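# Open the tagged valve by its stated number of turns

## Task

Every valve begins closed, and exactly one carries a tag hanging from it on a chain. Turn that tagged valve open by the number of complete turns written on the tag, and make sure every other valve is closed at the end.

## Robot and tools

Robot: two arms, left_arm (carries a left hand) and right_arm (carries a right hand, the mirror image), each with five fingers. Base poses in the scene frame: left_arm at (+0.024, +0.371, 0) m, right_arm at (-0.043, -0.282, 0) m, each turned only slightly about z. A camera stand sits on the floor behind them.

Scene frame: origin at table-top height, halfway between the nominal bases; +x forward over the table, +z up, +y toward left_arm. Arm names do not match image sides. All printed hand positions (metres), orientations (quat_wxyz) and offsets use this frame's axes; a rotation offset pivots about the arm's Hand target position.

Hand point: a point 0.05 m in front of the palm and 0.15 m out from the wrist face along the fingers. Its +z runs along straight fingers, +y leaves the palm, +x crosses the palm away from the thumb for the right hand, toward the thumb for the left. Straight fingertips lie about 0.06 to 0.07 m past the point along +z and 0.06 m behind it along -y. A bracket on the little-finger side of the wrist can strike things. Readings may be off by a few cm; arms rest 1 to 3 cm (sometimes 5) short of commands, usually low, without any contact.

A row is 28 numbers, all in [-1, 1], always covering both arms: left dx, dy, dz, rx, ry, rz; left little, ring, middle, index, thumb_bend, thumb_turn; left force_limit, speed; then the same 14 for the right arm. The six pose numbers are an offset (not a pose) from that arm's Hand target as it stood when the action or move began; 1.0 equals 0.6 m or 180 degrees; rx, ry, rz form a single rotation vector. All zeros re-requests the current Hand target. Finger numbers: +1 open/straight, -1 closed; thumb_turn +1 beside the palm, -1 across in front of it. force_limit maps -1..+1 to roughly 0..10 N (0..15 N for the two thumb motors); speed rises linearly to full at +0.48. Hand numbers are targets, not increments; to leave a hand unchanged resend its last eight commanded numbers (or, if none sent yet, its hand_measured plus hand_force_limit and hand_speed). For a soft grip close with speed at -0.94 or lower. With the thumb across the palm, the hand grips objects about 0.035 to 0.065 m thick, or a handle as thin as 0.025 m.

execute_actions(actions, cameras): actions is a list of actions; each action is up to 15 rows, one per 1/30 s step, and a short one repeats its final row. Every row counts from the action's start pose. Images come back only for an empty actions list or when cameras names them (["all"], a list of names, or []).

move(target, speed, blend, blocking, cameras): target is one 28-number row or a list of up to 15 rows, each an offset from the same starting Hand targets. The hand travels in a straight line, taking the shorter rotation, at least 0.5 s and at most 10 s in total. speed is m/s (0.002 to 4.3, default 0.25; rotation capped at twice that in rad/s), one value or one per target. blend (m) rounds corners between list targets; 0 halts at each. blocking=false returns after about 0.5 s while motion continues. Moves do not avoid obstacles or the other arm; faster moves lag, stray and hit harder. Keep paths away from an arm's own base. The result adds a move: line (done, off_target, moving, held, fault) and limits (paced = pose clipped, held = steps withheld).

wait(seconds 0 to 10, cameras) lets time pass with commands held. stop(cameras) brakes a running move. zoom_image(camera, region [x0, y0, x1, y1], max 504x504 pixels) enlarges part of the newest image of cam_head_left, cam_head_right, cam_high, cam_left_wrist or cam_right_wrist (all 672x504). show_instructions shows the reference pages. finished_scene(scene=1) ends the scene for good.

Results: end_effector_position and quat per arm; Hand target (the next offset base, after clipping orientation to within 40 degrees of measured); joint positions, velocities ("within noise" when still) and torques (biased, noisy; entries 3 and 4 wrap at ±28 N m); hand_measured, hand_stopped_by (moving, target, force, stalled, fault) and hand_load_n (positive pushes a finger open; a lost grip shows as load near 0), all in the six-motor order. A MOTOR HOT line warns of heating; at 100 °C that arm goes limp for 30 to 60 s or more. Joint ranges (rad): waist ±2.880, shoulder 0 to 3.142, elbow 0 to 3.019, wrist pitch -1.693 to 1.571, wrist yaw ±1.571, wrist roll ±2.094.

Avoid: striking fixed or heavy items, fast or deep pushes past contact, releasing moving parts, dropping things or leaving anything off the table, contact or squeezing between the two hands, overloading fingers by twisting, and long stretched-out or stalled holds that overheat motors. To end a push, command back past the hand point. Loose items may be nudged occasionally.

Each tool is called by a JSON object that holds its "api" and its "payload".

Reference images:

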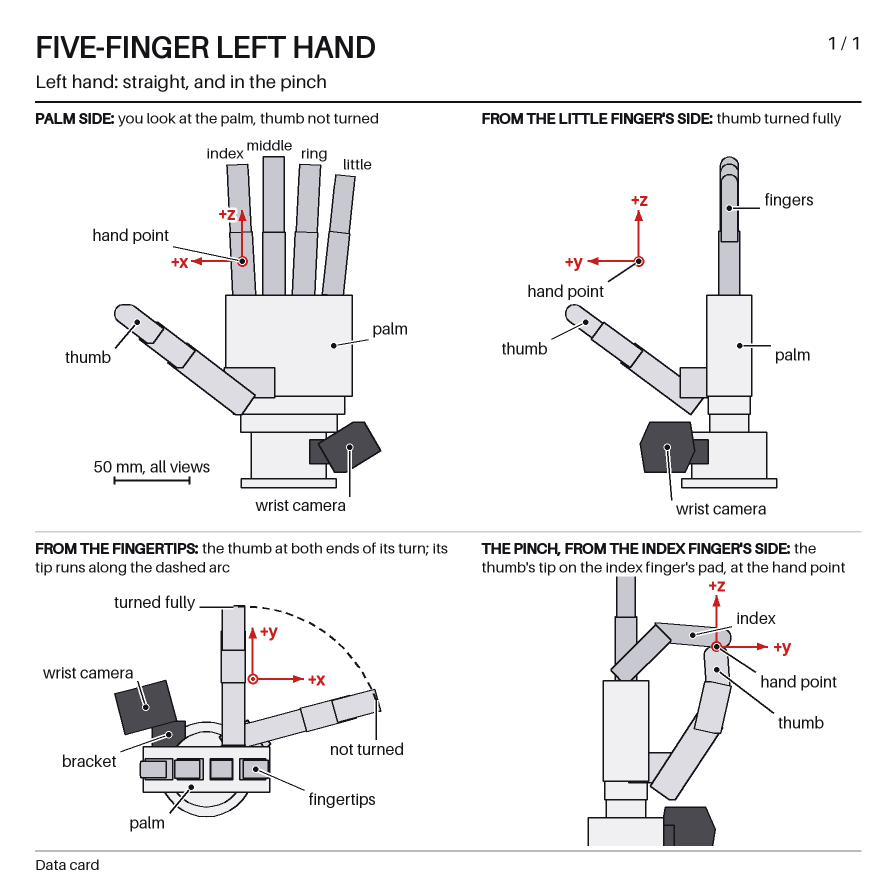

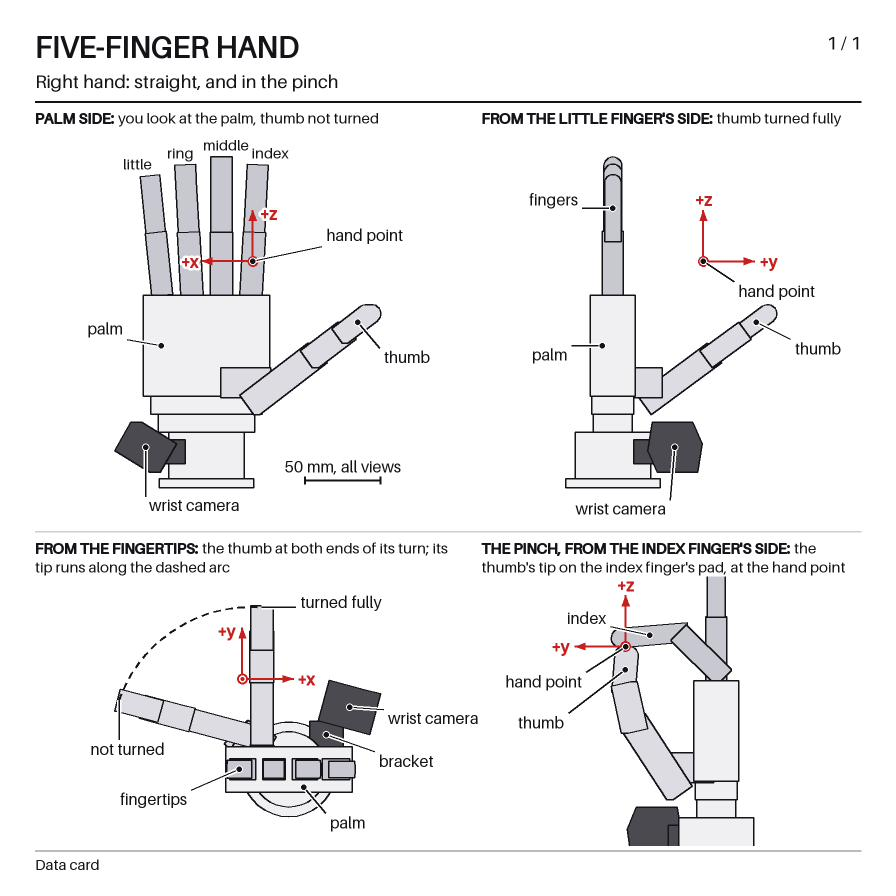

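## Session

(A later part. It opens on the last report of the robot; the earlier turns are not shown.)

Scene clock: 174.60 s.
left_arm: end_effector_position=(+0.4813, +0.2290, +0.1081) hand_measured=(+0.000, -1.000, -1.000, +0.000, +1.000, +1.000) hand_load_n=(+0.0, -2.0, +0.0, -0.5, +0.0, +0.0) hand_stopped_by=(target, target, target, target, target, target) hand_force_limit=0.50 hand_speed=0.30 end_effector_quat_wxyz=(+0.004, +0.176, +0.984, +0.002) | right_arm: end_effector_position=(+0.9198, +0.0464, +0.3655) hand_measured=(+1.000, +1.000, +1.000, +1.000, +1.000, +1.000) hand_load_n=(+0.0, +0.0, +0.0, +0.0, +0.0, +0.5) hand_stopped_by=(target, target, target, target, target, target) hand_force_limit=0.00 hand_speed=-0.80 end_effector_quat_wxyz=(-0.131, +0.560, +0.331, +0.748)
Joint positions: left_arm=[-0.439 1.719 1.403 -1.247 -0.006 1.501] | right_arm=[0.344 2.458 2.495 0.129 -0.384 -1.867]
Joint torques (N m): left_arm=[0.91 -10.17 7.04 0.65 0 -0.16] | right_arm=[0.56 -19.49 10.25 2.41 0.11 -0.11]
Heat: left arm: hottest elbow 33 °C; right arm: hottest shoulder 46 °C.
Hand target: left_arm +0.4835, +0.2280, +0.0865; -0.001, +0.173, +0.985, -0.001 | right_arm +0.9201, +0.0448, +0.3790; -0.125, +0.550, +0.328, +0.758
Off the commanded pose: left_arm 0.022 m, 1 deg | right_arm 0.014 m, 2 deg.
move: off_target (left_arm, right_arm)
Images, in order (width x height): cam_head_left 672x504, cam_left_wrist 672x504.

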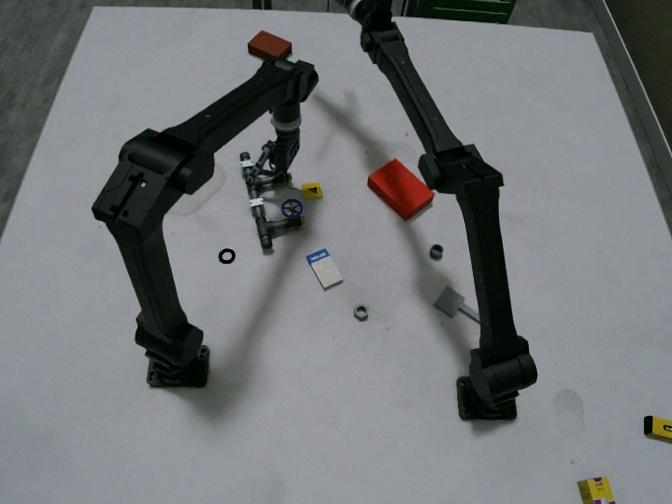

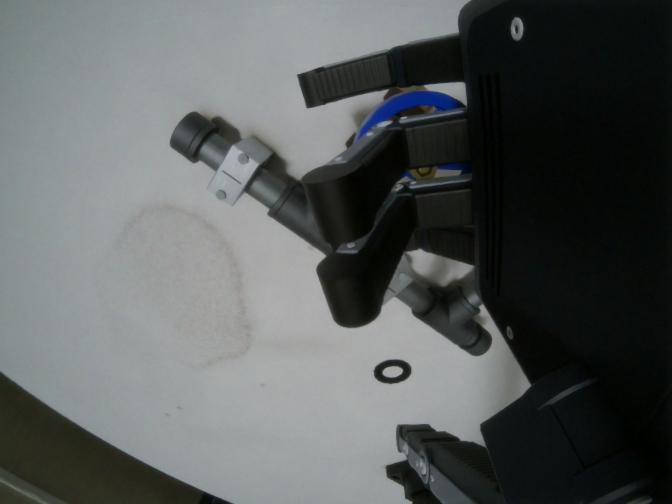

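{"api": "move", "payload": {"target": [[-0.021,-0.008,0,0,0,0.097,0,-1,-1,0,1,1,0.5,0.3, 0,0,0,0,0,0,1,1,1,1,1,1,0,-0.8],[-0.0408,-0.0225,0,0,0,0.194,0,-1,-1,0,1,1,0.5,0.3, 0,0,0,0,0,0,1,1,1,1,1,1,0,-0.8]], "speed": 0.12, "blend": [0.005,0], "cameras": ["cam_left_wrist","cam_head_left"]}}

{"api": "zoom_image", "payload": {"camera": "cam_left_wrist", "region": [290, 0, 530, 240]}}

Scene clock: 178.30 s.
left_arm: end_effector_position=(+0.4557, +0.2178, +0.1048) hand_measured=(+0.000, -1.000, -1.000, +0.000, +1.000, +1.000) hand_load_n=(+0.0, -1.0, +0.0, +0.0, +0.0, +0.0) hand_stopped_by=(target, target, target, target, target, target) hand_force_limit=0.50 hand_speed=0.30 end_effector_quat_wxyz=(+0.016, -0.120, +0.993, -0.006) | right_arm: end_effector_position=(+0.9198, +0.0464, +0.3655) hand_measured=(+1.000, +1.000, +1.000, +1.000, +1.000, +1.000) hand_load_n=(+0.0, +0.0, +0.0, +0.0, +0.0, +0.0) hand_stopped_by=(target, target, target, target, target, target) hand_force_limit=0.00 hand_speed=-0.80 end_effector_quat_wxyz=(-0.131, +0.560, +0.331, +0.748)
Joint positions: left_arm=[-0.422 1.722 1.403 -1.218 -0.006 0.924] | right_arm=[0.344 2.458 2.495 0.129 -0.384 -1.867]
Joint torques (N m): left_arm=[1.08 -8.94 9.83 -0.43 -0.01 -0.25] | right_arm=[0.62 -19.43 10.25 2.4 0.11 -0.11]
Heat: left arm: hottest elbow 33 °C; right arm: hottest shoulder 46 °C.
Hand target: left_arm +0.4590, +0.2145, +0.0865; +0.000, -0.131, +0.991, -0.001 | right_arm +0.9201, +0.0448, +0.3790; -0.125, +0.550, +0.328, +0.758
Off the commanded pose: left_arm 0.019 m, 2 deg | right_arm 0.014 m, 2 deg.
move: off_target (left_arm, right_arm)
Images, in order (width x height): cam_head_left 672x504, cam_left_wrist 672x504.

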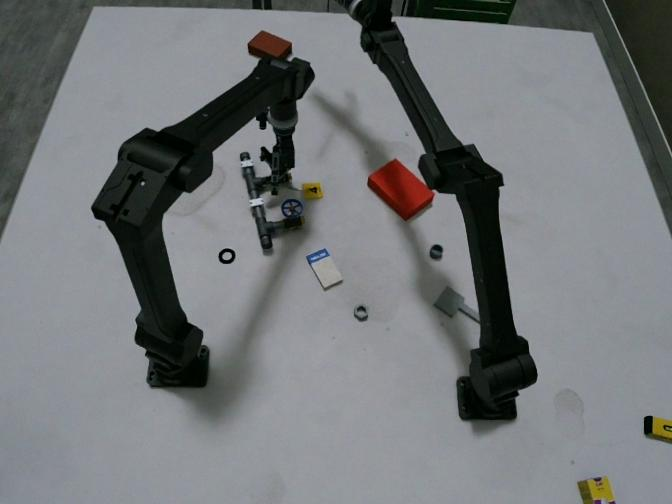

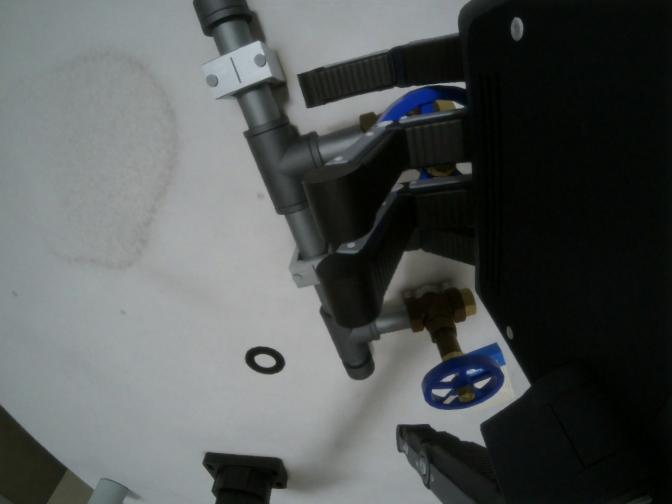

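Scaled by 2.100 from the camera's 672x504 image, which has a finer 960x720 frame.

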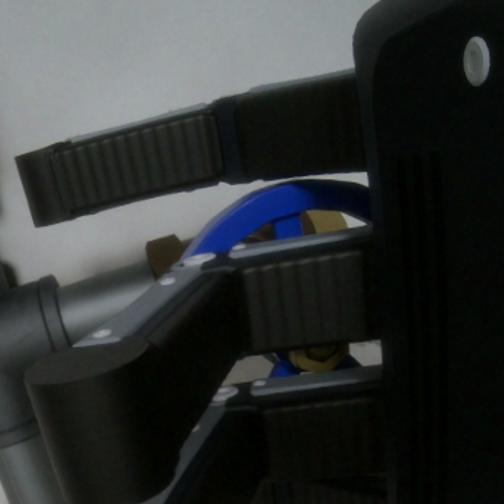

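{"api": "move", "payload": {"target": [[0,0,0.25,0,0,0,0,-1,-1,0,1,1,0.5,0.3, 0,0,0,0,0,0,1,1,1,1,1,1,0,-0.8],[0.0958,-0.154,0.25,-0.1276,-0.3133,0.116,-1,-1,-1,-1,1,-1,0.5,0.3, 0,0,0,0,0,0,1,1,1,1,1,1,0,-0.8],[0.0958,-0.154,0.119,-0.1276,-0.3133,0.116,-1,-1,-1,-1,1,-1,0.5,0.3, 0,0,0,0,0,0,1,1,1,1,1,1,0,-0.8]], "speed": [0.2,0.25,0.1], "cameras": ["cam_left_wrist","cam_head_left","cam_head_right","cam_high"]}}

{"api": "zoom_image", "payload": {"camera": "cam_head_left", "region": [240, 120, 320, 200]}}

{"api": "zoom_image", "payload": {"camera": "cam_head_right", "region": [250, 120, 330, 200]}}

{"api": "zoom_image", "payload": {"camera": "cam_left_wrist", "region": [60, 180, 260, 380]}}

Scene clock: 188.63 s.
left_arm: end_effector_position=(+0.5116, +0.1249, +0.1539) hand_measured=(-1.000, -1.000, -1.000, -1.000, +1.000, -1.000) hand_load_n=(+0.0, +0.0, +0.0, +0.0, +0.0, +0.0) hand_stopped_by=(target, target, target, target, target, target) hand_force_limit=0.50 hand_speed=0.30 end_effector_quat_wxyz=(+0.430, -0.277, +0.824, -0.244) | right_arm: end_effector_position=(+0.9198, +0.0464, +0.3655) hand_measured=(+1.000, +1.000, +1.000, +1.000, +1.000, +1.000) hand_load_n=(+0.0, +0.0, +0.0, +0.0, +0.0, +0.0) hand_stopped_by=(target, target, target, target, target, target) hand_force_limit=0.00 hand_speed=-0.80 end_effector_quat_wxyz=(-0.131, +0.560, +0.331, +0.748)
Joint positions: left_arm=[-0.606 1.386 0.938 -0.126 -0.34 0.518] | right_arm=[0.344 2.458 2.495 0.129 -0.384 -1.867]
Joint torques (N m): left_arm=[-0.56 -8.35 10.13 1.52 -0.4 -0.15] | right_arm=[0.56 -19.6 10.29 2.39 0.11 -0.11]
Heat: left arm: hottest elbow 34 °C; right arm: hottest shoulder 46 °C.
Hand target: left_arm +0.5165, +0.1221, +0.1579; +0.438, -0.282, +0.816, -0.250 | right_arm +0.9201, +0.0448, +0.3790; -0.125, +0.550, +0.328, +0.758
Off the commanded pose: left_arm 0.007 m, 2 deg | right_arm 0.014 m, 2 deg.
move: off_target (right_arm); target 2's new numbers were sent with left_arm's hand 0.011 m and 2 deg from that target
Images, in order (width x height): cam_head_left 672x504, cam_head_right 672x504, cam_high 672x504, cam_left_wrist 672x504.

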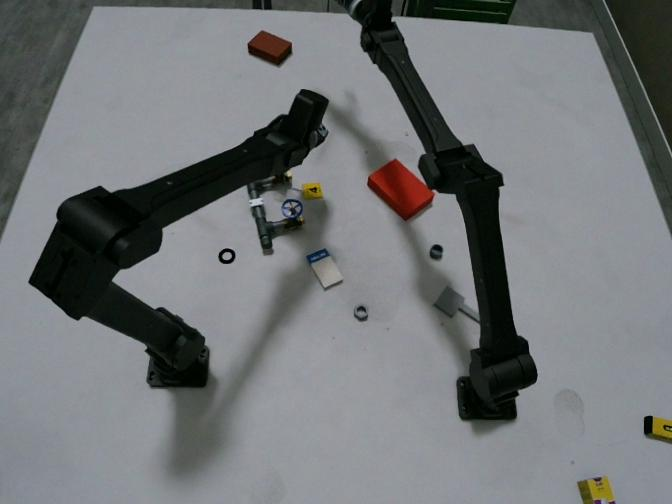

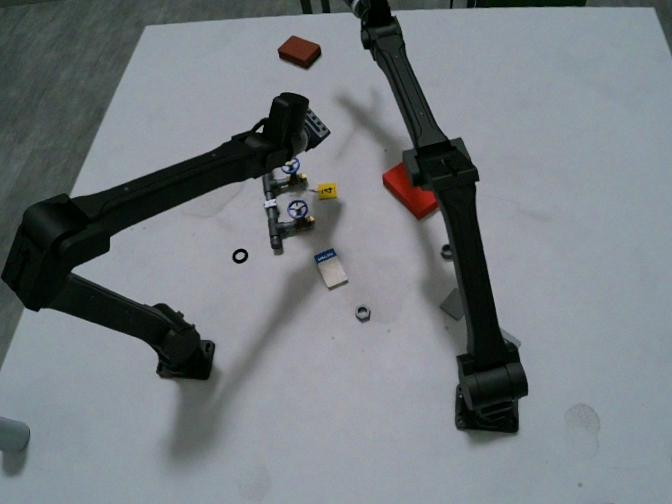

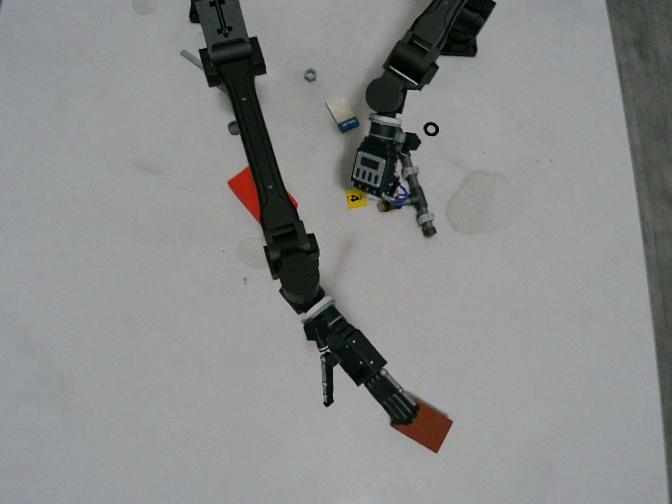

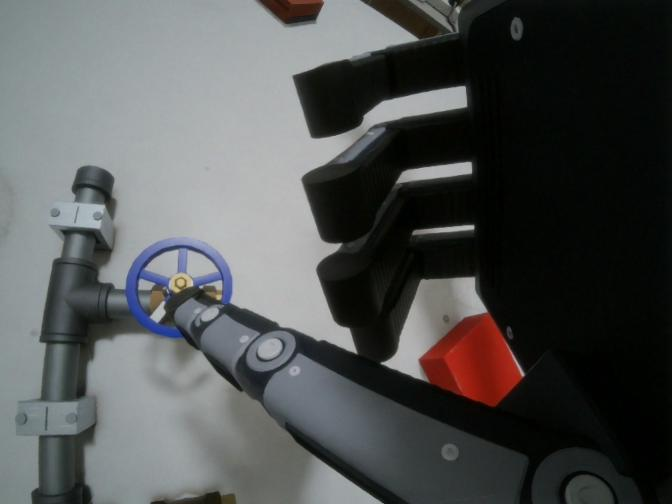

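Scaled by 6.300 from the camera's 672x504 image, which has a finer 960x720 frame.

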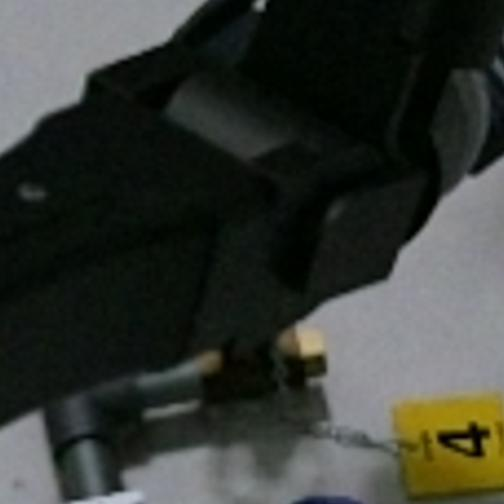

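Scaled by 6.300 from the camera's 672x504 image, which has a finer 960x720 frame.

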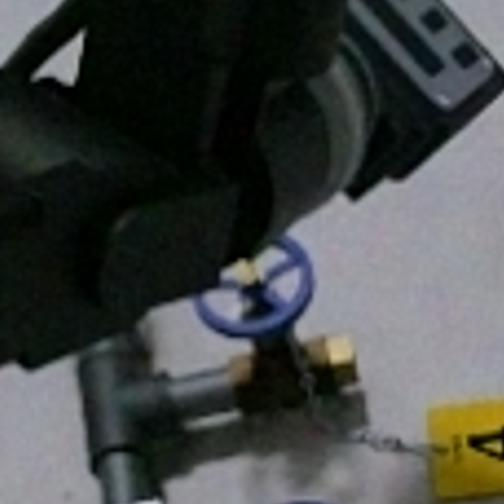

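Scaled by 2.520 from the camera's 672x504 image, which has a finer 960x720 frame.

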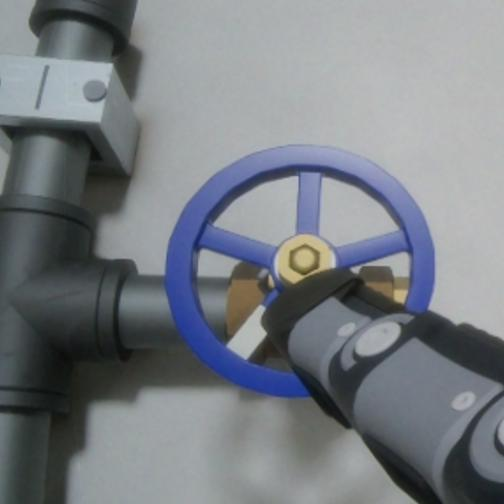

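{"api": "move", "payload": {"target": [0.007,0.0117,-0.06,0,0,0,-1,-1,-1,-1,1,-1,0.5,0.3, 0,0,0,0,0,0,1,1,1,1,1,1,0,-0.8], "speed": 0.06, "cameras": ["cam_left_wrist","cam_head_right"]}}

{"api": "zoom_image", "payload": {"camera": "cam_left_wrist", "region": [80, 200, 260, 380]}}

Scene clock: 190.20 s.
left_arm: end_effector_position=(+0.5120, +0.1229, +0.1210) hand_measured=(-1.000, -1.000, -1.000, -1.000, +1.000, -1.000) hand_load_n=(+0.0, +0.0, +0.0, +0.0, +0.0, +0.0) hand_stopped_by=(target, target, target, target, target, target) hand_force_limit=0.50 hand_speed=0.30 end_effector_quat_wxyz=(+0.430, -0.276, +0.823, -0.249) | right_arm: end_effector_position=(+0.9198, +0.0464, +0.3655) hand_measured=(+1.000, +1.000, +1.000, +1.000, +1.000, +1.000) hand_load_n=(+0.0, +0.0, +0.0, +0.0, +0.0, +0.0) hand_stopped_by=(target, target, target, target, target, target) hand_force_limit=0.00 hand_speed=-0.80 end_effector_quat_wxyz=(-0.131, +0.560, +0.331, +0.748)
Joint positions: left_arm=[-0.606 1.432 0.883 -0.015 -0.333 0.518] | right_arm=[0.344 2.458 2.495 0.129 -0.384 -1.867]
Joint torques (N m): left_arm=[0.97 -8.88 9.29 1.57 -0.05 -0.06] | right_arm=[0.62 -19.49 10.26 2.43 0.11 -0.11]
Heat: left arm: hottest elbow 34 °C; right arm: hottest shoulder 46 °C.
Hand target: left_arm +0.5207, +0.1291, +0.1219; +0.438, -0.282, +0.816, -0.250 | right_arm +0.9201, +0.0448, +0.3790; -0.125, +0.550, +0.328, +0.758
Off the commanded pose: left_arm 0.011 m, 1 deg | right_arm 0.014 m, 2 deg.
move: off_target (left_arm, right_arm)
Images, in order (width x height): cam_head_right 672x504, cam_left_wrist 672x504.

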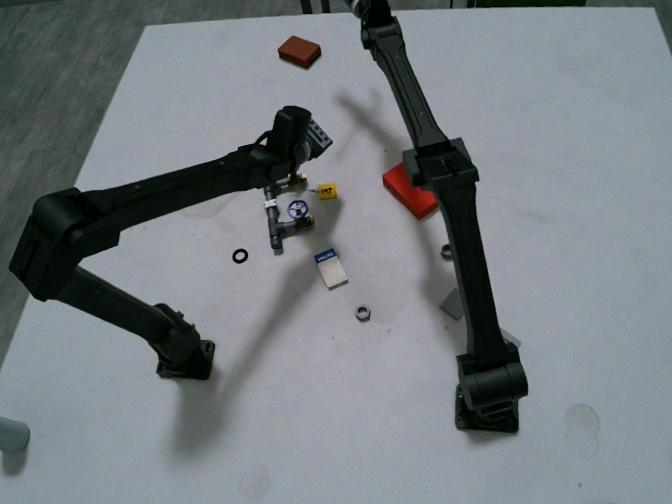

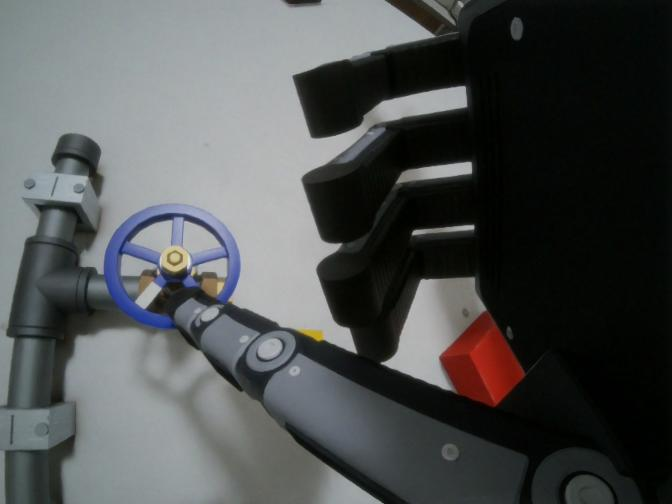

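Scaled by 2.800 from the camera's 672x504 image, which has a finer 960x720 frame.

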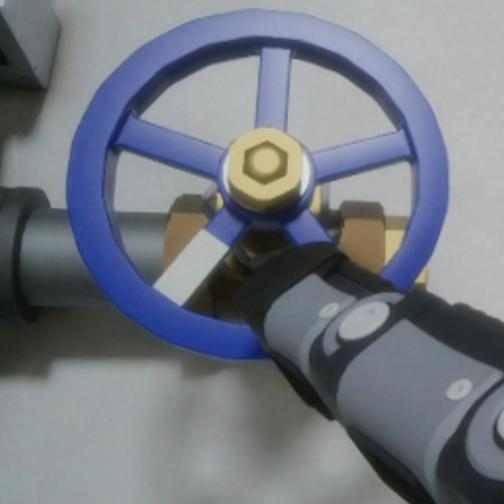

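{"api": "move", "payload": {"target": [-0.0128,-0.0052,-0.0298,0,0,0,-1,-1,-1,-1,1,-1,0.5,0.3, 0,0,0,0,0,0,1,1,1,1,1,1,0,-0.8], "speed": 0.04, "cameras": ["cam_left_wrist"]}}

{"api": "zoom_image", "payload": {"camera": "cam_left_wrist", "region": [80, 200, 260, 380]}}

Scene clock: 191.50 s.
left_arm: end_effector_position=(+0.5103, +0.1244, +0.1118) hand_measured=(-1.000, -1.000, -1.000, -1.000, +1.000, -1.000) hand_load_n=(+0.0, +0.0, +0.0, +0.0, +0.5, -1.0) hand_stopped_by=(target, target, target, target, target, target) hand_force_limit=0.50 hand_speed=0.30 end_effector_quat_wxyz=(+0.435, -0.277, +0.819, -0.253) | right_arm: end_effector_position=(+0.9198, +0.0464, +0.3655) hand_measured=(+1.000, +1.000, +1.000, +1.000, +1.000, +1.000) hand_load_n=(+0.0, +0.0, +0.0, +0.0, +0.0, +0.0) hand_stopped_by=(target, target, target, target, target, target) hand_force_limit=0.00 hand_speed=-0.80 end_effector_quat_wxyz=(-0.131, +0.560, +0.331, +0.748)
Joint positions: left_arm=[-0.607 1.44 0.854 0.035 -0.339 0.518] | right_arm=[0.344 2.458 2.495 0.129 -0.384 -1.867]
Joint torques (N m): left_arm=[-0.09 -7.88 8.61 1.66 -0.32 -0.13] | right_arm=[0.62 -19.49 10.28 2.41 0.11 -0.1]
Heat: left arm: hottest elbow 34 °C; right arm: hottest shoulder 46 °C.
Hand target: left_arm +0.5130, +0.1260, +0.1040; +0.438, -0.282, +0.816, -0.250 | right_arm +0.9201, +0.0448, +0.3790; -0.125, +0.550, +0.328, +0.758
Off the commanded pose: left_arm 0.008 m, 1 deg | right_arm 0.014 m, 2 deg.
move: off_target (right_arm)
Images, in order (width x height): cam_left_wrist 672x504.

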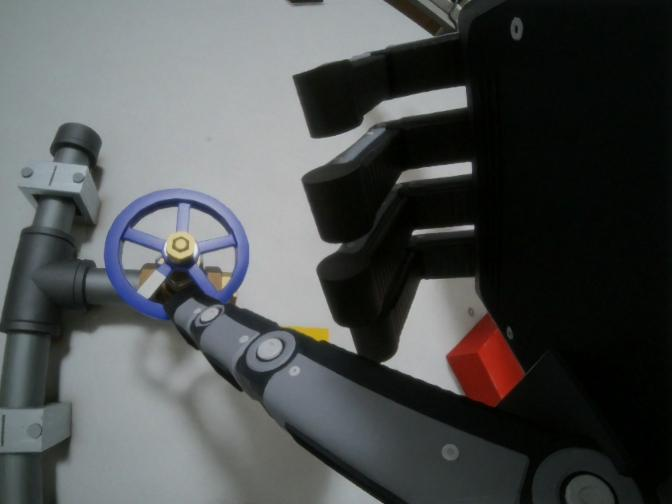

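Scaled by 2.800 from the camera's 672x504 image, which has a finer 960x720 frame.

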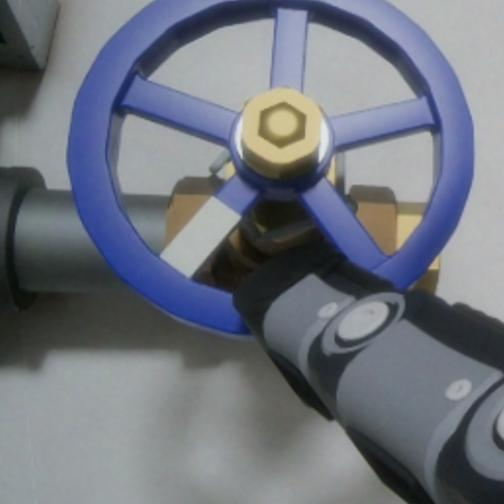

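{"api": "move", "payload": {"target": [0.0205,-0.046,-0.01,0,0,0,-1,-1,-1,-1,1,-1,0.5,0.3, 0,0,0,0,0,0,1,1,1,1,1,1,0,-0.8], "speed": 0.05, "cameras": ["cam_left_wrist"]}}

{"api": "zoom_image", "payload": {"camera": "cam_left_wrist", "region": [80, 200, 260, 380]}}

Scene clock: 192.97 s.
left_arm: end_effector_position=(+0.5052, +0.1159, +0.0701) hand_measured=(-1.000, -1.000, -1.000, -1.000, +1.000, -1.000) hand_load_n=(+0.0, +0.0, +0.0, +0.0, +0.0, +0.0) hand_stopped_by=(target, target, target, target, target, target) hand_force_limit=0.50 hand_speed=0.30 end_effector_quat_wxyz=(+0.419, -0.277, +0.834, -0.227) | right_arm: end_effector_position=(+0.9198, +0.0464, +0.3655) hand_measured=(+1.000, +1.000, +1.000, +1.000, +1.000, +1.000) hand_load_n=(+0.0, +0.0, +0.0, +0.0, +0.0, +0.0) hand_stopped_by=(target, target, target, target, target, target) hand_force_limit=0.00 hand_speed=-0.80 end_effector_quat_wxyz=(-0.131, +0.560, +0.331, +0.748)
Joint positions: left_arm=[-0.633 1.529 0.857 0.048 -0.368 0.501] | right_arm=[0.344 2.458 2.495 0.129 -0.384 -1.867]
Joint torques (N m): left_arm=[-0.44 -9.47 13.11 1.11 -0.41 -0.14] | right_arm=[0.5 -19.49 10.25 2.39 0.11 -0.11]
Heat: left arm: hottest elbow 34 °C; right arm: hottest shoulder 46 °C.
Hand target: left_arm +0.5253, +0.0984, +0.0980; +0.438, -0.282, +0.816, -0.250 | right_arm +0.9201, +0.0448, +0.3790; -0.125, +0.550, +0.328, +0.758
Off the commanded pose: left_arm 0.039 m, 4 deg | right_arm 0.014 m, 2 deg.
move: off_target (left_arm, right_arm)
Images, in order (width x height): cam_left_wrist 672x504.

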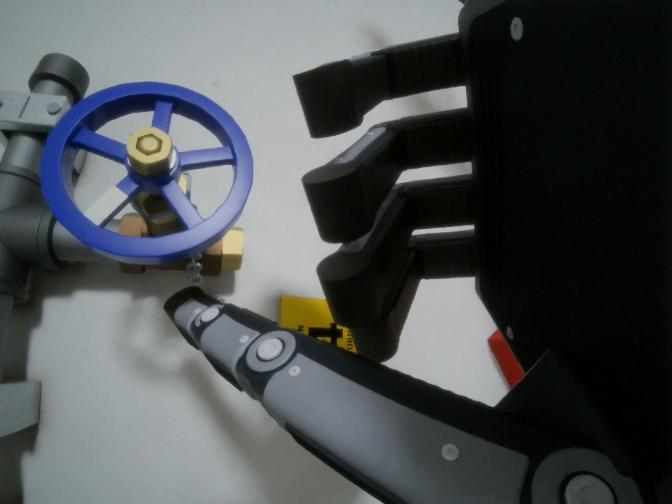

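Scaled by 2.800 from the camera's 672x504 image, which has a finer 960x720 frame.

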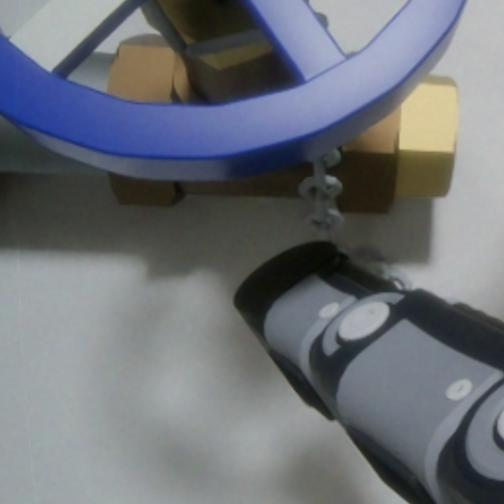

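{"api": "move", "payload": {"target": [[-0.02,-0.03,0.267,0,0,0,-1,-1,-1,-1,1,-1,0.5,0.3, 0,0,0,0,0,0,1,1,1,1,1,1,0,-0.8],[0.032,0.1277,0.1667,0.2759,0.2339,-0.3901,-1,-1,-1,-1,1,1,0.5,0.4, 0,0,0,0,0,0,1,1,1,1,1,1,0,-0.8],[0.032,0.1277,-0.0285,0.2759,0.2339,-0.3901,-1,-1,-1,-1,1,1,0.5,0.4, 0,0,0,0,0,0,1,1,1,1,1,1,0,-0.8],[0.032,0.1277,-0.0285,0.2759,0.2339,-0.3901,-1,-1,-1,-1,-0.3,1,1,0.6, 0,0,0,0,0,0,1,1,1,1,1,1,0,-0.8]], "speed": [0.15,0.3,0.12,0.1], "cameras": ["cam_left_wrist"]}}

{"api": "zoom_image", "payload": {"camera": "cam_left_wrist", "region": [330, 240, 520, 430]}}

Scene clock: 203.87 s.
left_arm: end_effector_position=(+0.5360, +0.1822, +0.0867) hand_measured=(-1.000, -1.000, -1.000, -1.000, +0.528, +1.000) hand_load_n=(+0.0, +0.0, +0.0, +0.0, +15.5, +1.0) hand_stopped_by=(target, target, target, target, force, target) hand_force_limit=1.00 hand_speed=0.60 end_effector_quat_wxyz=(-0.011, +0.333, +0.943, +0.007) | right_arm: end_effector_position=(+0.9198, +0.0464, +0.3655) hand_measured=(+1.000, +1.000, +1.000, +1.000, +1.000, +1.000) hand_load_n=(+0.0, +0.0, +0.0, +0.0, +0.0, +0.0) hand_stopped_by=(target, target, target, target, target, target) hand_force_limit=0.00 hand_speed=-0.80 end_effector_quat_wxyz=(-0.131, +0.560, +0.331, +0.748)
Joint positions: left_arm=[-0.491 1.882 1.571 -1.285 -0.01 1.774] | right_arm=[0.344 2.458 2.495 0.129 -0.384 -1.867]
Joint torques (N m): left_arm=[1.44 -13.63 9.05 0.4 0.1 0.04] | right_arm=[0.5 -19.55 10.29 2.41 0.11 -0.1]
Heat: left arm: hottest elbow 35 °C; right arm: hottest shoulder 46 °C.
Hand target: left_arm +0.5445, +0.1750, +0.0809; -0.001, +0.342, +0.940, +0.000 | right_arm +0.9201, +0.0448, +0.3790; -0.125, +0.550, +0.328, +0.758
Off the commanded pose: left_arm 0.013 m, 2 deg | right_arm 0.014 m, 2 deg.
move: off_target (left_arm, right_arm); target 2's new numbers were sent with left_arm's hand 0.025 m and 3 deg from that target
Images, in order (width x height): cam_left_wrist 672x504.

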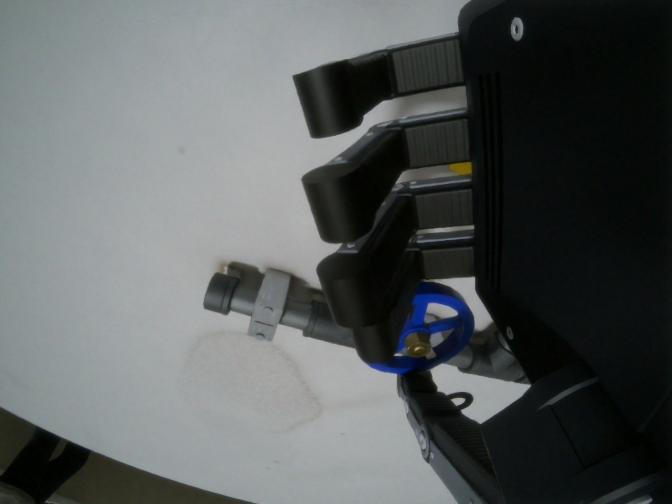

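Scaled by 2.653 from the camera's 672x504 image, which has a finer 960x720 frame.

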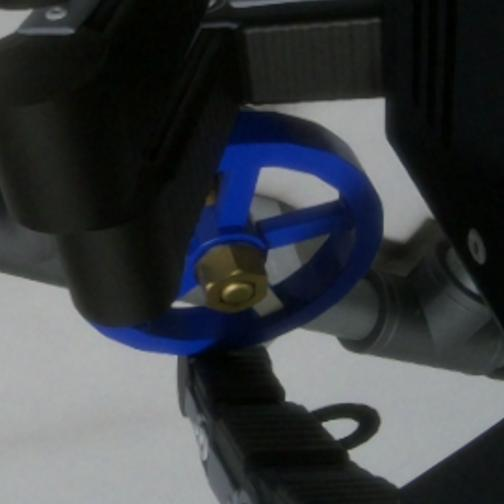

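{"api": "move", "payload": {"target": [-0.104,0.085,0.003,0,0,0,-1,-1,-1,-1,-0.3,1,1,0.6, 0,0,0,0,0,0,1,1,1,1,1,1,0,-0.8], "speed": 0.08, "cameras": ["cam_left_wrist"]}}

Scene clock: 205.60 s.
left_arm: end_effector_position=(+0.5331, +0.1788, +0.0945) hand_measured=(-1.000, -1.000, -1.000, -1.000, +0.528, +1.000) hand_load_n=(+0.0, +0.0, +0.0, +4.5, +15.0, +0.5) hand_stopped_by=(target, target, target, target, force, target) hand_force_limit=1.00 hand_speed=0.60 end_effector_quat_wxyz=(+0.072, +0.380, +0.922, -0.012) | right_arm: end_effector_position=(+0.9198, +0.0464, +0.3655) hand_measured=(+1.000, +1.000, +1.000, +1.000, +1.000, +1.000) hand_load_n=(+0.0, +0.0, +0.0, +0.0, +0.0, +0.0) hand_stopped_by=(target, target, target, target, target, target) hand_force_limit=0.00 hand_speed=-0.80 end_effector_quat_wxyz=(-0.131, +0.560, +0.331, +0.748)
Joint positions: left_arm=[-0.494 1.742 1.395 -1.078 0.011 1.874] | right_arm=[0.344 2.458 2.495 0.129 -0.384 -1.867]
Joint torques (N m): left_arm=[2.49 -14.8 2.81 -4.04 -0.34 -0.53] | right_arm=[0.5 -19.49 10.26 2.41 0.11 -0.1]
Heat: left arm: hottest elbow 35 °C; right arm: hottest shoulder 46 °C.
Hand target: left_arm +0.4821, +0.2260, +0.0827; -0.001, +0.342, +0.940, +0.000 | right_arm +0.9201, +0.0448, +0.3790; -0.125, +0.550, +0.328, +0.758
Off the commanded pose: left_arm 0.070 m, 10 deg | right_arm 0.014 m, 2 deg.
move: off_target (left_arm, right_arm)
Images, in order (width x height): cam_left_wrist 672x504.

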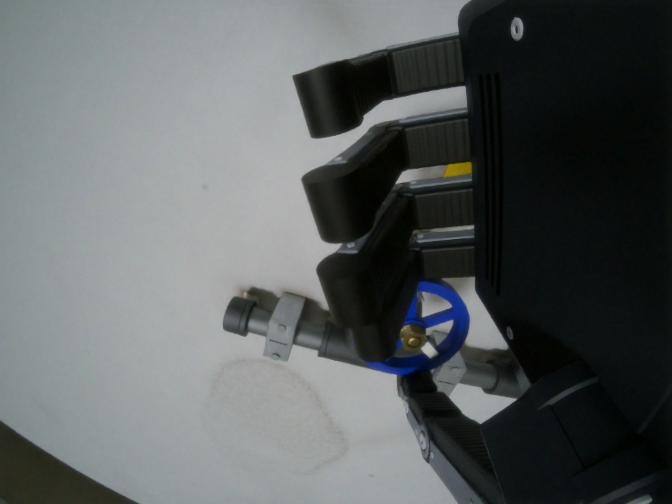

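{"api": "move", "payload": {"target": [-0.0033,0.0525,0,0,0,0.194,-1,-1,-1,-1,-0.3,1,1,0.6, 0,0,0,0,0,0,1,1,1,1,1,1,0,-0.8], "speed": 0.12, "cameras": ["cam_left_wrist"]}}

{"api": "zoom_image", "payload": {"camera": "cam_left_wrist", "region": [330, 240, 520, 430]}}

Scene clock: 209.33 s.
left_arm: end_effector_position=(+0.5270, +0.1926, +0.1002) hand_measured=(-1.000, -1.000, -1.000, -1.000, +0.526, +1.000) hand_load_n=(+0.0, +0.0, +0.0, +5.5, -0.5, +0.0) hand_stopped_by=(target, target, target, target, force, target) hand_force_limit=1.00 hand_speed=0.60 end_effector_quat_wxyz=(+0.085, +0.107, +0.990, -0.044) | right_arm: end_effector_position=(+0.9198, +0.0464, +0.3655) hand_measured=(+1.000, +1.000, +1.000, +1.000, +1.000, +1.000) hand_load_n=(+0.0, +0.0, +0.0, +0.0, +0.5, +0.0) hand_stopped_by=(target, target, target, target, target, target) hand_force_limit=0.00 hand_speed=-0.80 end_effector_quat_wxyz=(-0.131, +0.560, +0.331, +0.748)
Joint positions: left_arm=[-0.442 1.759 1.449 -1.072 0.031 1.357] | right_arm=[0.344 2.458 2.495 0.129 -0.384 -1.867]
Joint torques (N m): left_arm=[5.6 -13.04 4.93 -4.89 -1 -0.53] | right_arm=[0.62 -19.55 10.24 2.39 0.11 -0.11]
Heat: left arm: hottest elbow 34 °C; right arm: hottest shoulder 46 °C.
Hand target: left_arm +0.4801, +0.2575, +0.0827; -0.001, +0.044, +0.999, +0.000 | right_arm +0.9201, +0.0448, +0.3790; -0.125, +0.550, +0.328, +0.758
Off the commanded pose: left_arm 0.082 m, 13 deg | right_arm 0.014 m, 2 deg.
move: off_target (left_arm, right_arm)
Images, in order (width x height): cam_left_wrist 672x504.

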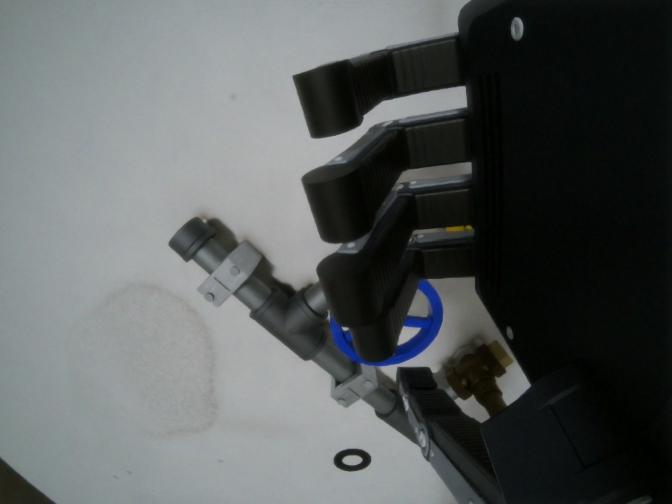

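Scaled by 2.653 from the camera's 672x504 image, which has a finer 960x720 frame.

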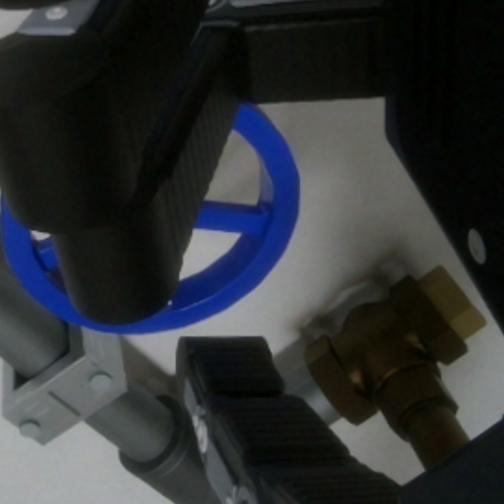

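{"api": "move", "payload": {"target": [[0.078,-0.1075,0.029,0,0,0,-1,-1,-1,-1,1,1,1,0.4, 0,0,0,0,0,0,1,1,1,1,1,1,0,-0.8],[0.078,-0.1075,0.262,0,0,0,-1,-1,-1,-1,1,1,1,0.4, 0,0,0,0,0,0,1,1,1,1,1,1,0,-0.8],[0.0098,-0.1467,0.229,-0.2922,-0.0647,0.1803,-1,-1,0.6,0.6,1,-1,1,0.4, 0,0,0,0,0,0,1,1,1,1,1,1,0,-0.8],[0.0098,-0.1467,0.0955,-0.2922,-0.0647,0.1803,-1,-1,0.6,0.6,1,-1,1,0.4, 0,0,0,0,0,0,1,1,1,1,1,1,0,-0.8]], "speed": [0.1,0.2,0.25,0.1], "blend": [0,0.02,0,0], "cameras": ["all"]}}

{"api": "zoom_image", "payload": {"camera": "cam_head_left", "region": [230, 110, 330, 210]}}

{"api": "zoom_image", "payload": {"camera": "cam_head_right", "region": [240, 110, 340, 210]}}

Scene clock: 218.80 s.
left_arm: end_effector_position=(+0.4810, +0.1718, +0.1374) hand_measured=(-1.000, -1.000, +0.600, +0.600, +1.000, -1.000) hand_load_n=(+0.0, +0.0, +0.0, +0.0, +0.0, +0.0) hand_stopped_by=(target, target, target, target, target, target) hand_force_limit=1.00 hand_speed=0.40 end_effector_quat_wxyz=(+0.111, -0.233, +0.868, -0.424) | right_arm: end_effector_position=(+0.9198, +0.0464, +0.3655) hand_measured=(+1.000, +1.000, +1.000, +1.000, +1.000, +1.000) hand_load_n=(+0.0, +0.0, +0.0, +0.0, +0.0, +0.0) hand_stopped_by=(target, target, target, target, target, target) hand_force_limit=0.00 hand_speed=-0.80 end_effector_quat_wxyz=(-0.131, +0.560, +0.331, +0.748)
Joint positions: left_arm=[-0.205 1.434 1.019 -0.462 0.642 0.616] | right_arm=[0.344 2.458 2.495 0.129 -0.384 -1.867]
Joint torques (N m): left_arm=[1.26 -8.76 9.72 1.11 0.5 -0.17] | right_arm=[0.62 -19.49 10.24 2.4 0.11 -0.11]
Heat: left arm: hottest elbow 34 °C; right arm: hottest shoulder 46 °C.
Hand target: left_arm +0.4860, +0.1695, +0.1400; +0.115, -0.231, +0.864, -0.432 | right_arm +0.9201, +0.0448, +0.3790; -0.125, +0.550, +0.328, +0.758
Off the commanded pose: left_arm 0.006 m, 1 deg | right_arm 0.014 m, 2 deg.
move: off_target (right_arm)

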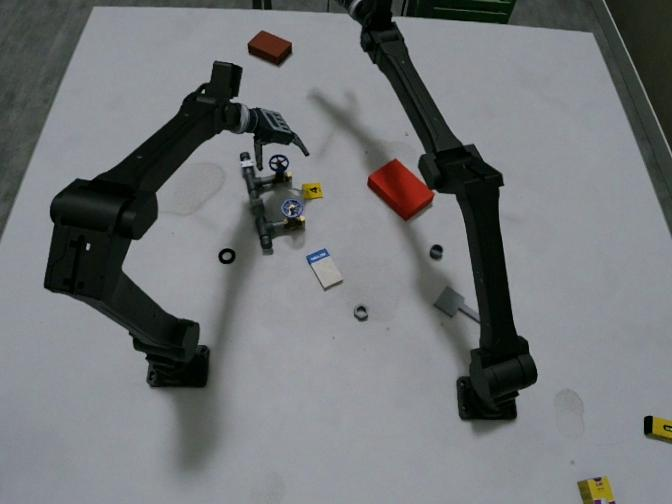

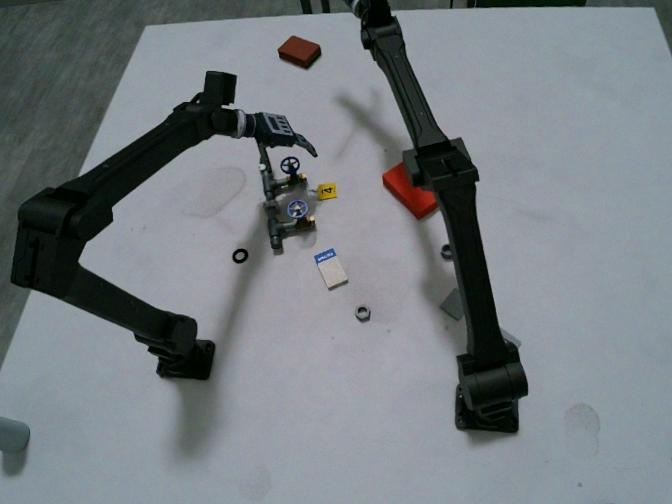

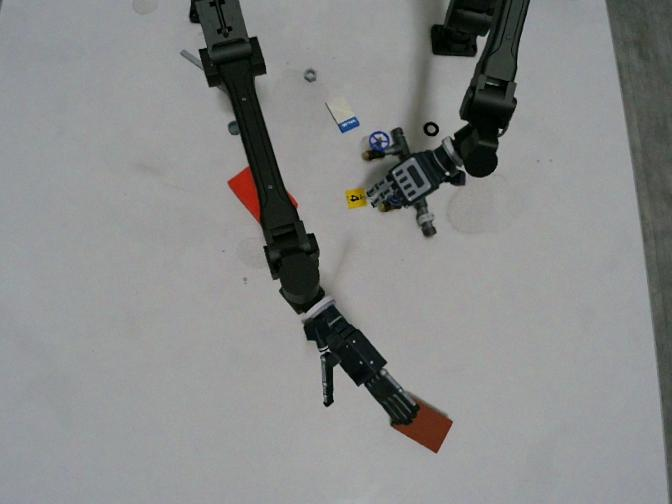

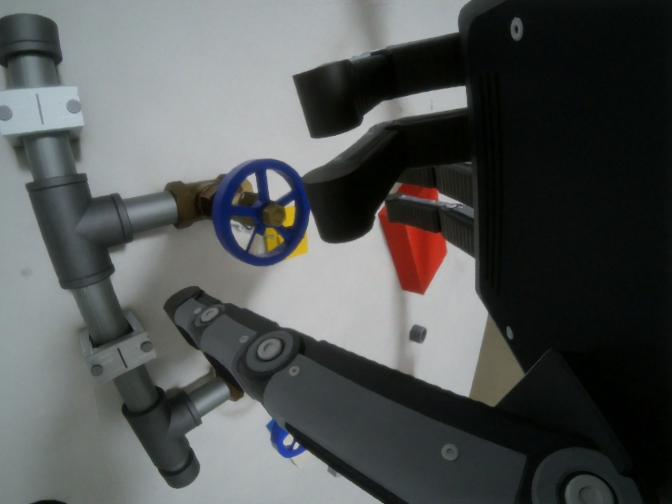

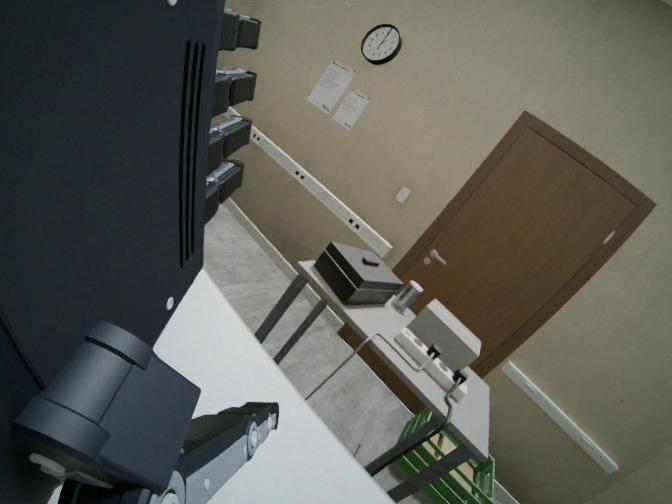

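Scaled by 5.040 from the camera's 672x504 image, which has a finer 960x720 frame.

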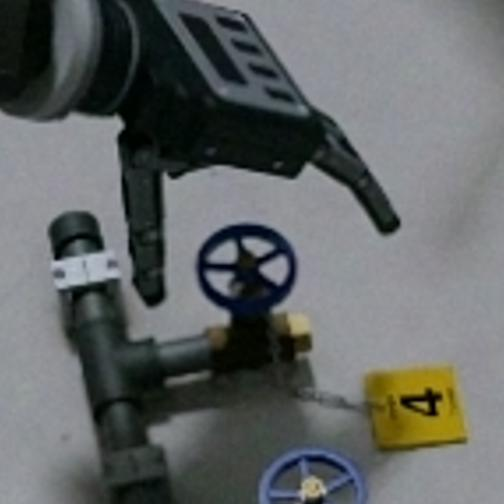

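Scaled by 5.040 from the camera's 672x504 image, which has a finer 960x720 frame.

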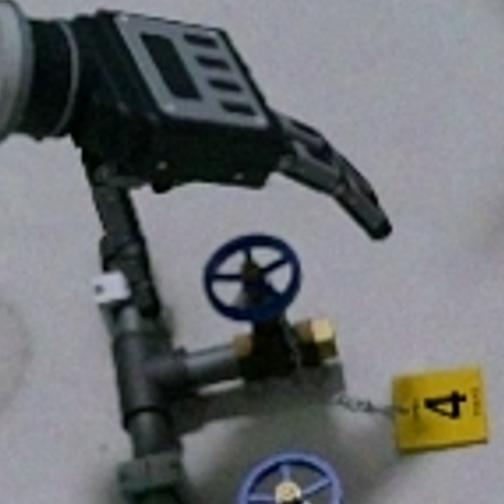

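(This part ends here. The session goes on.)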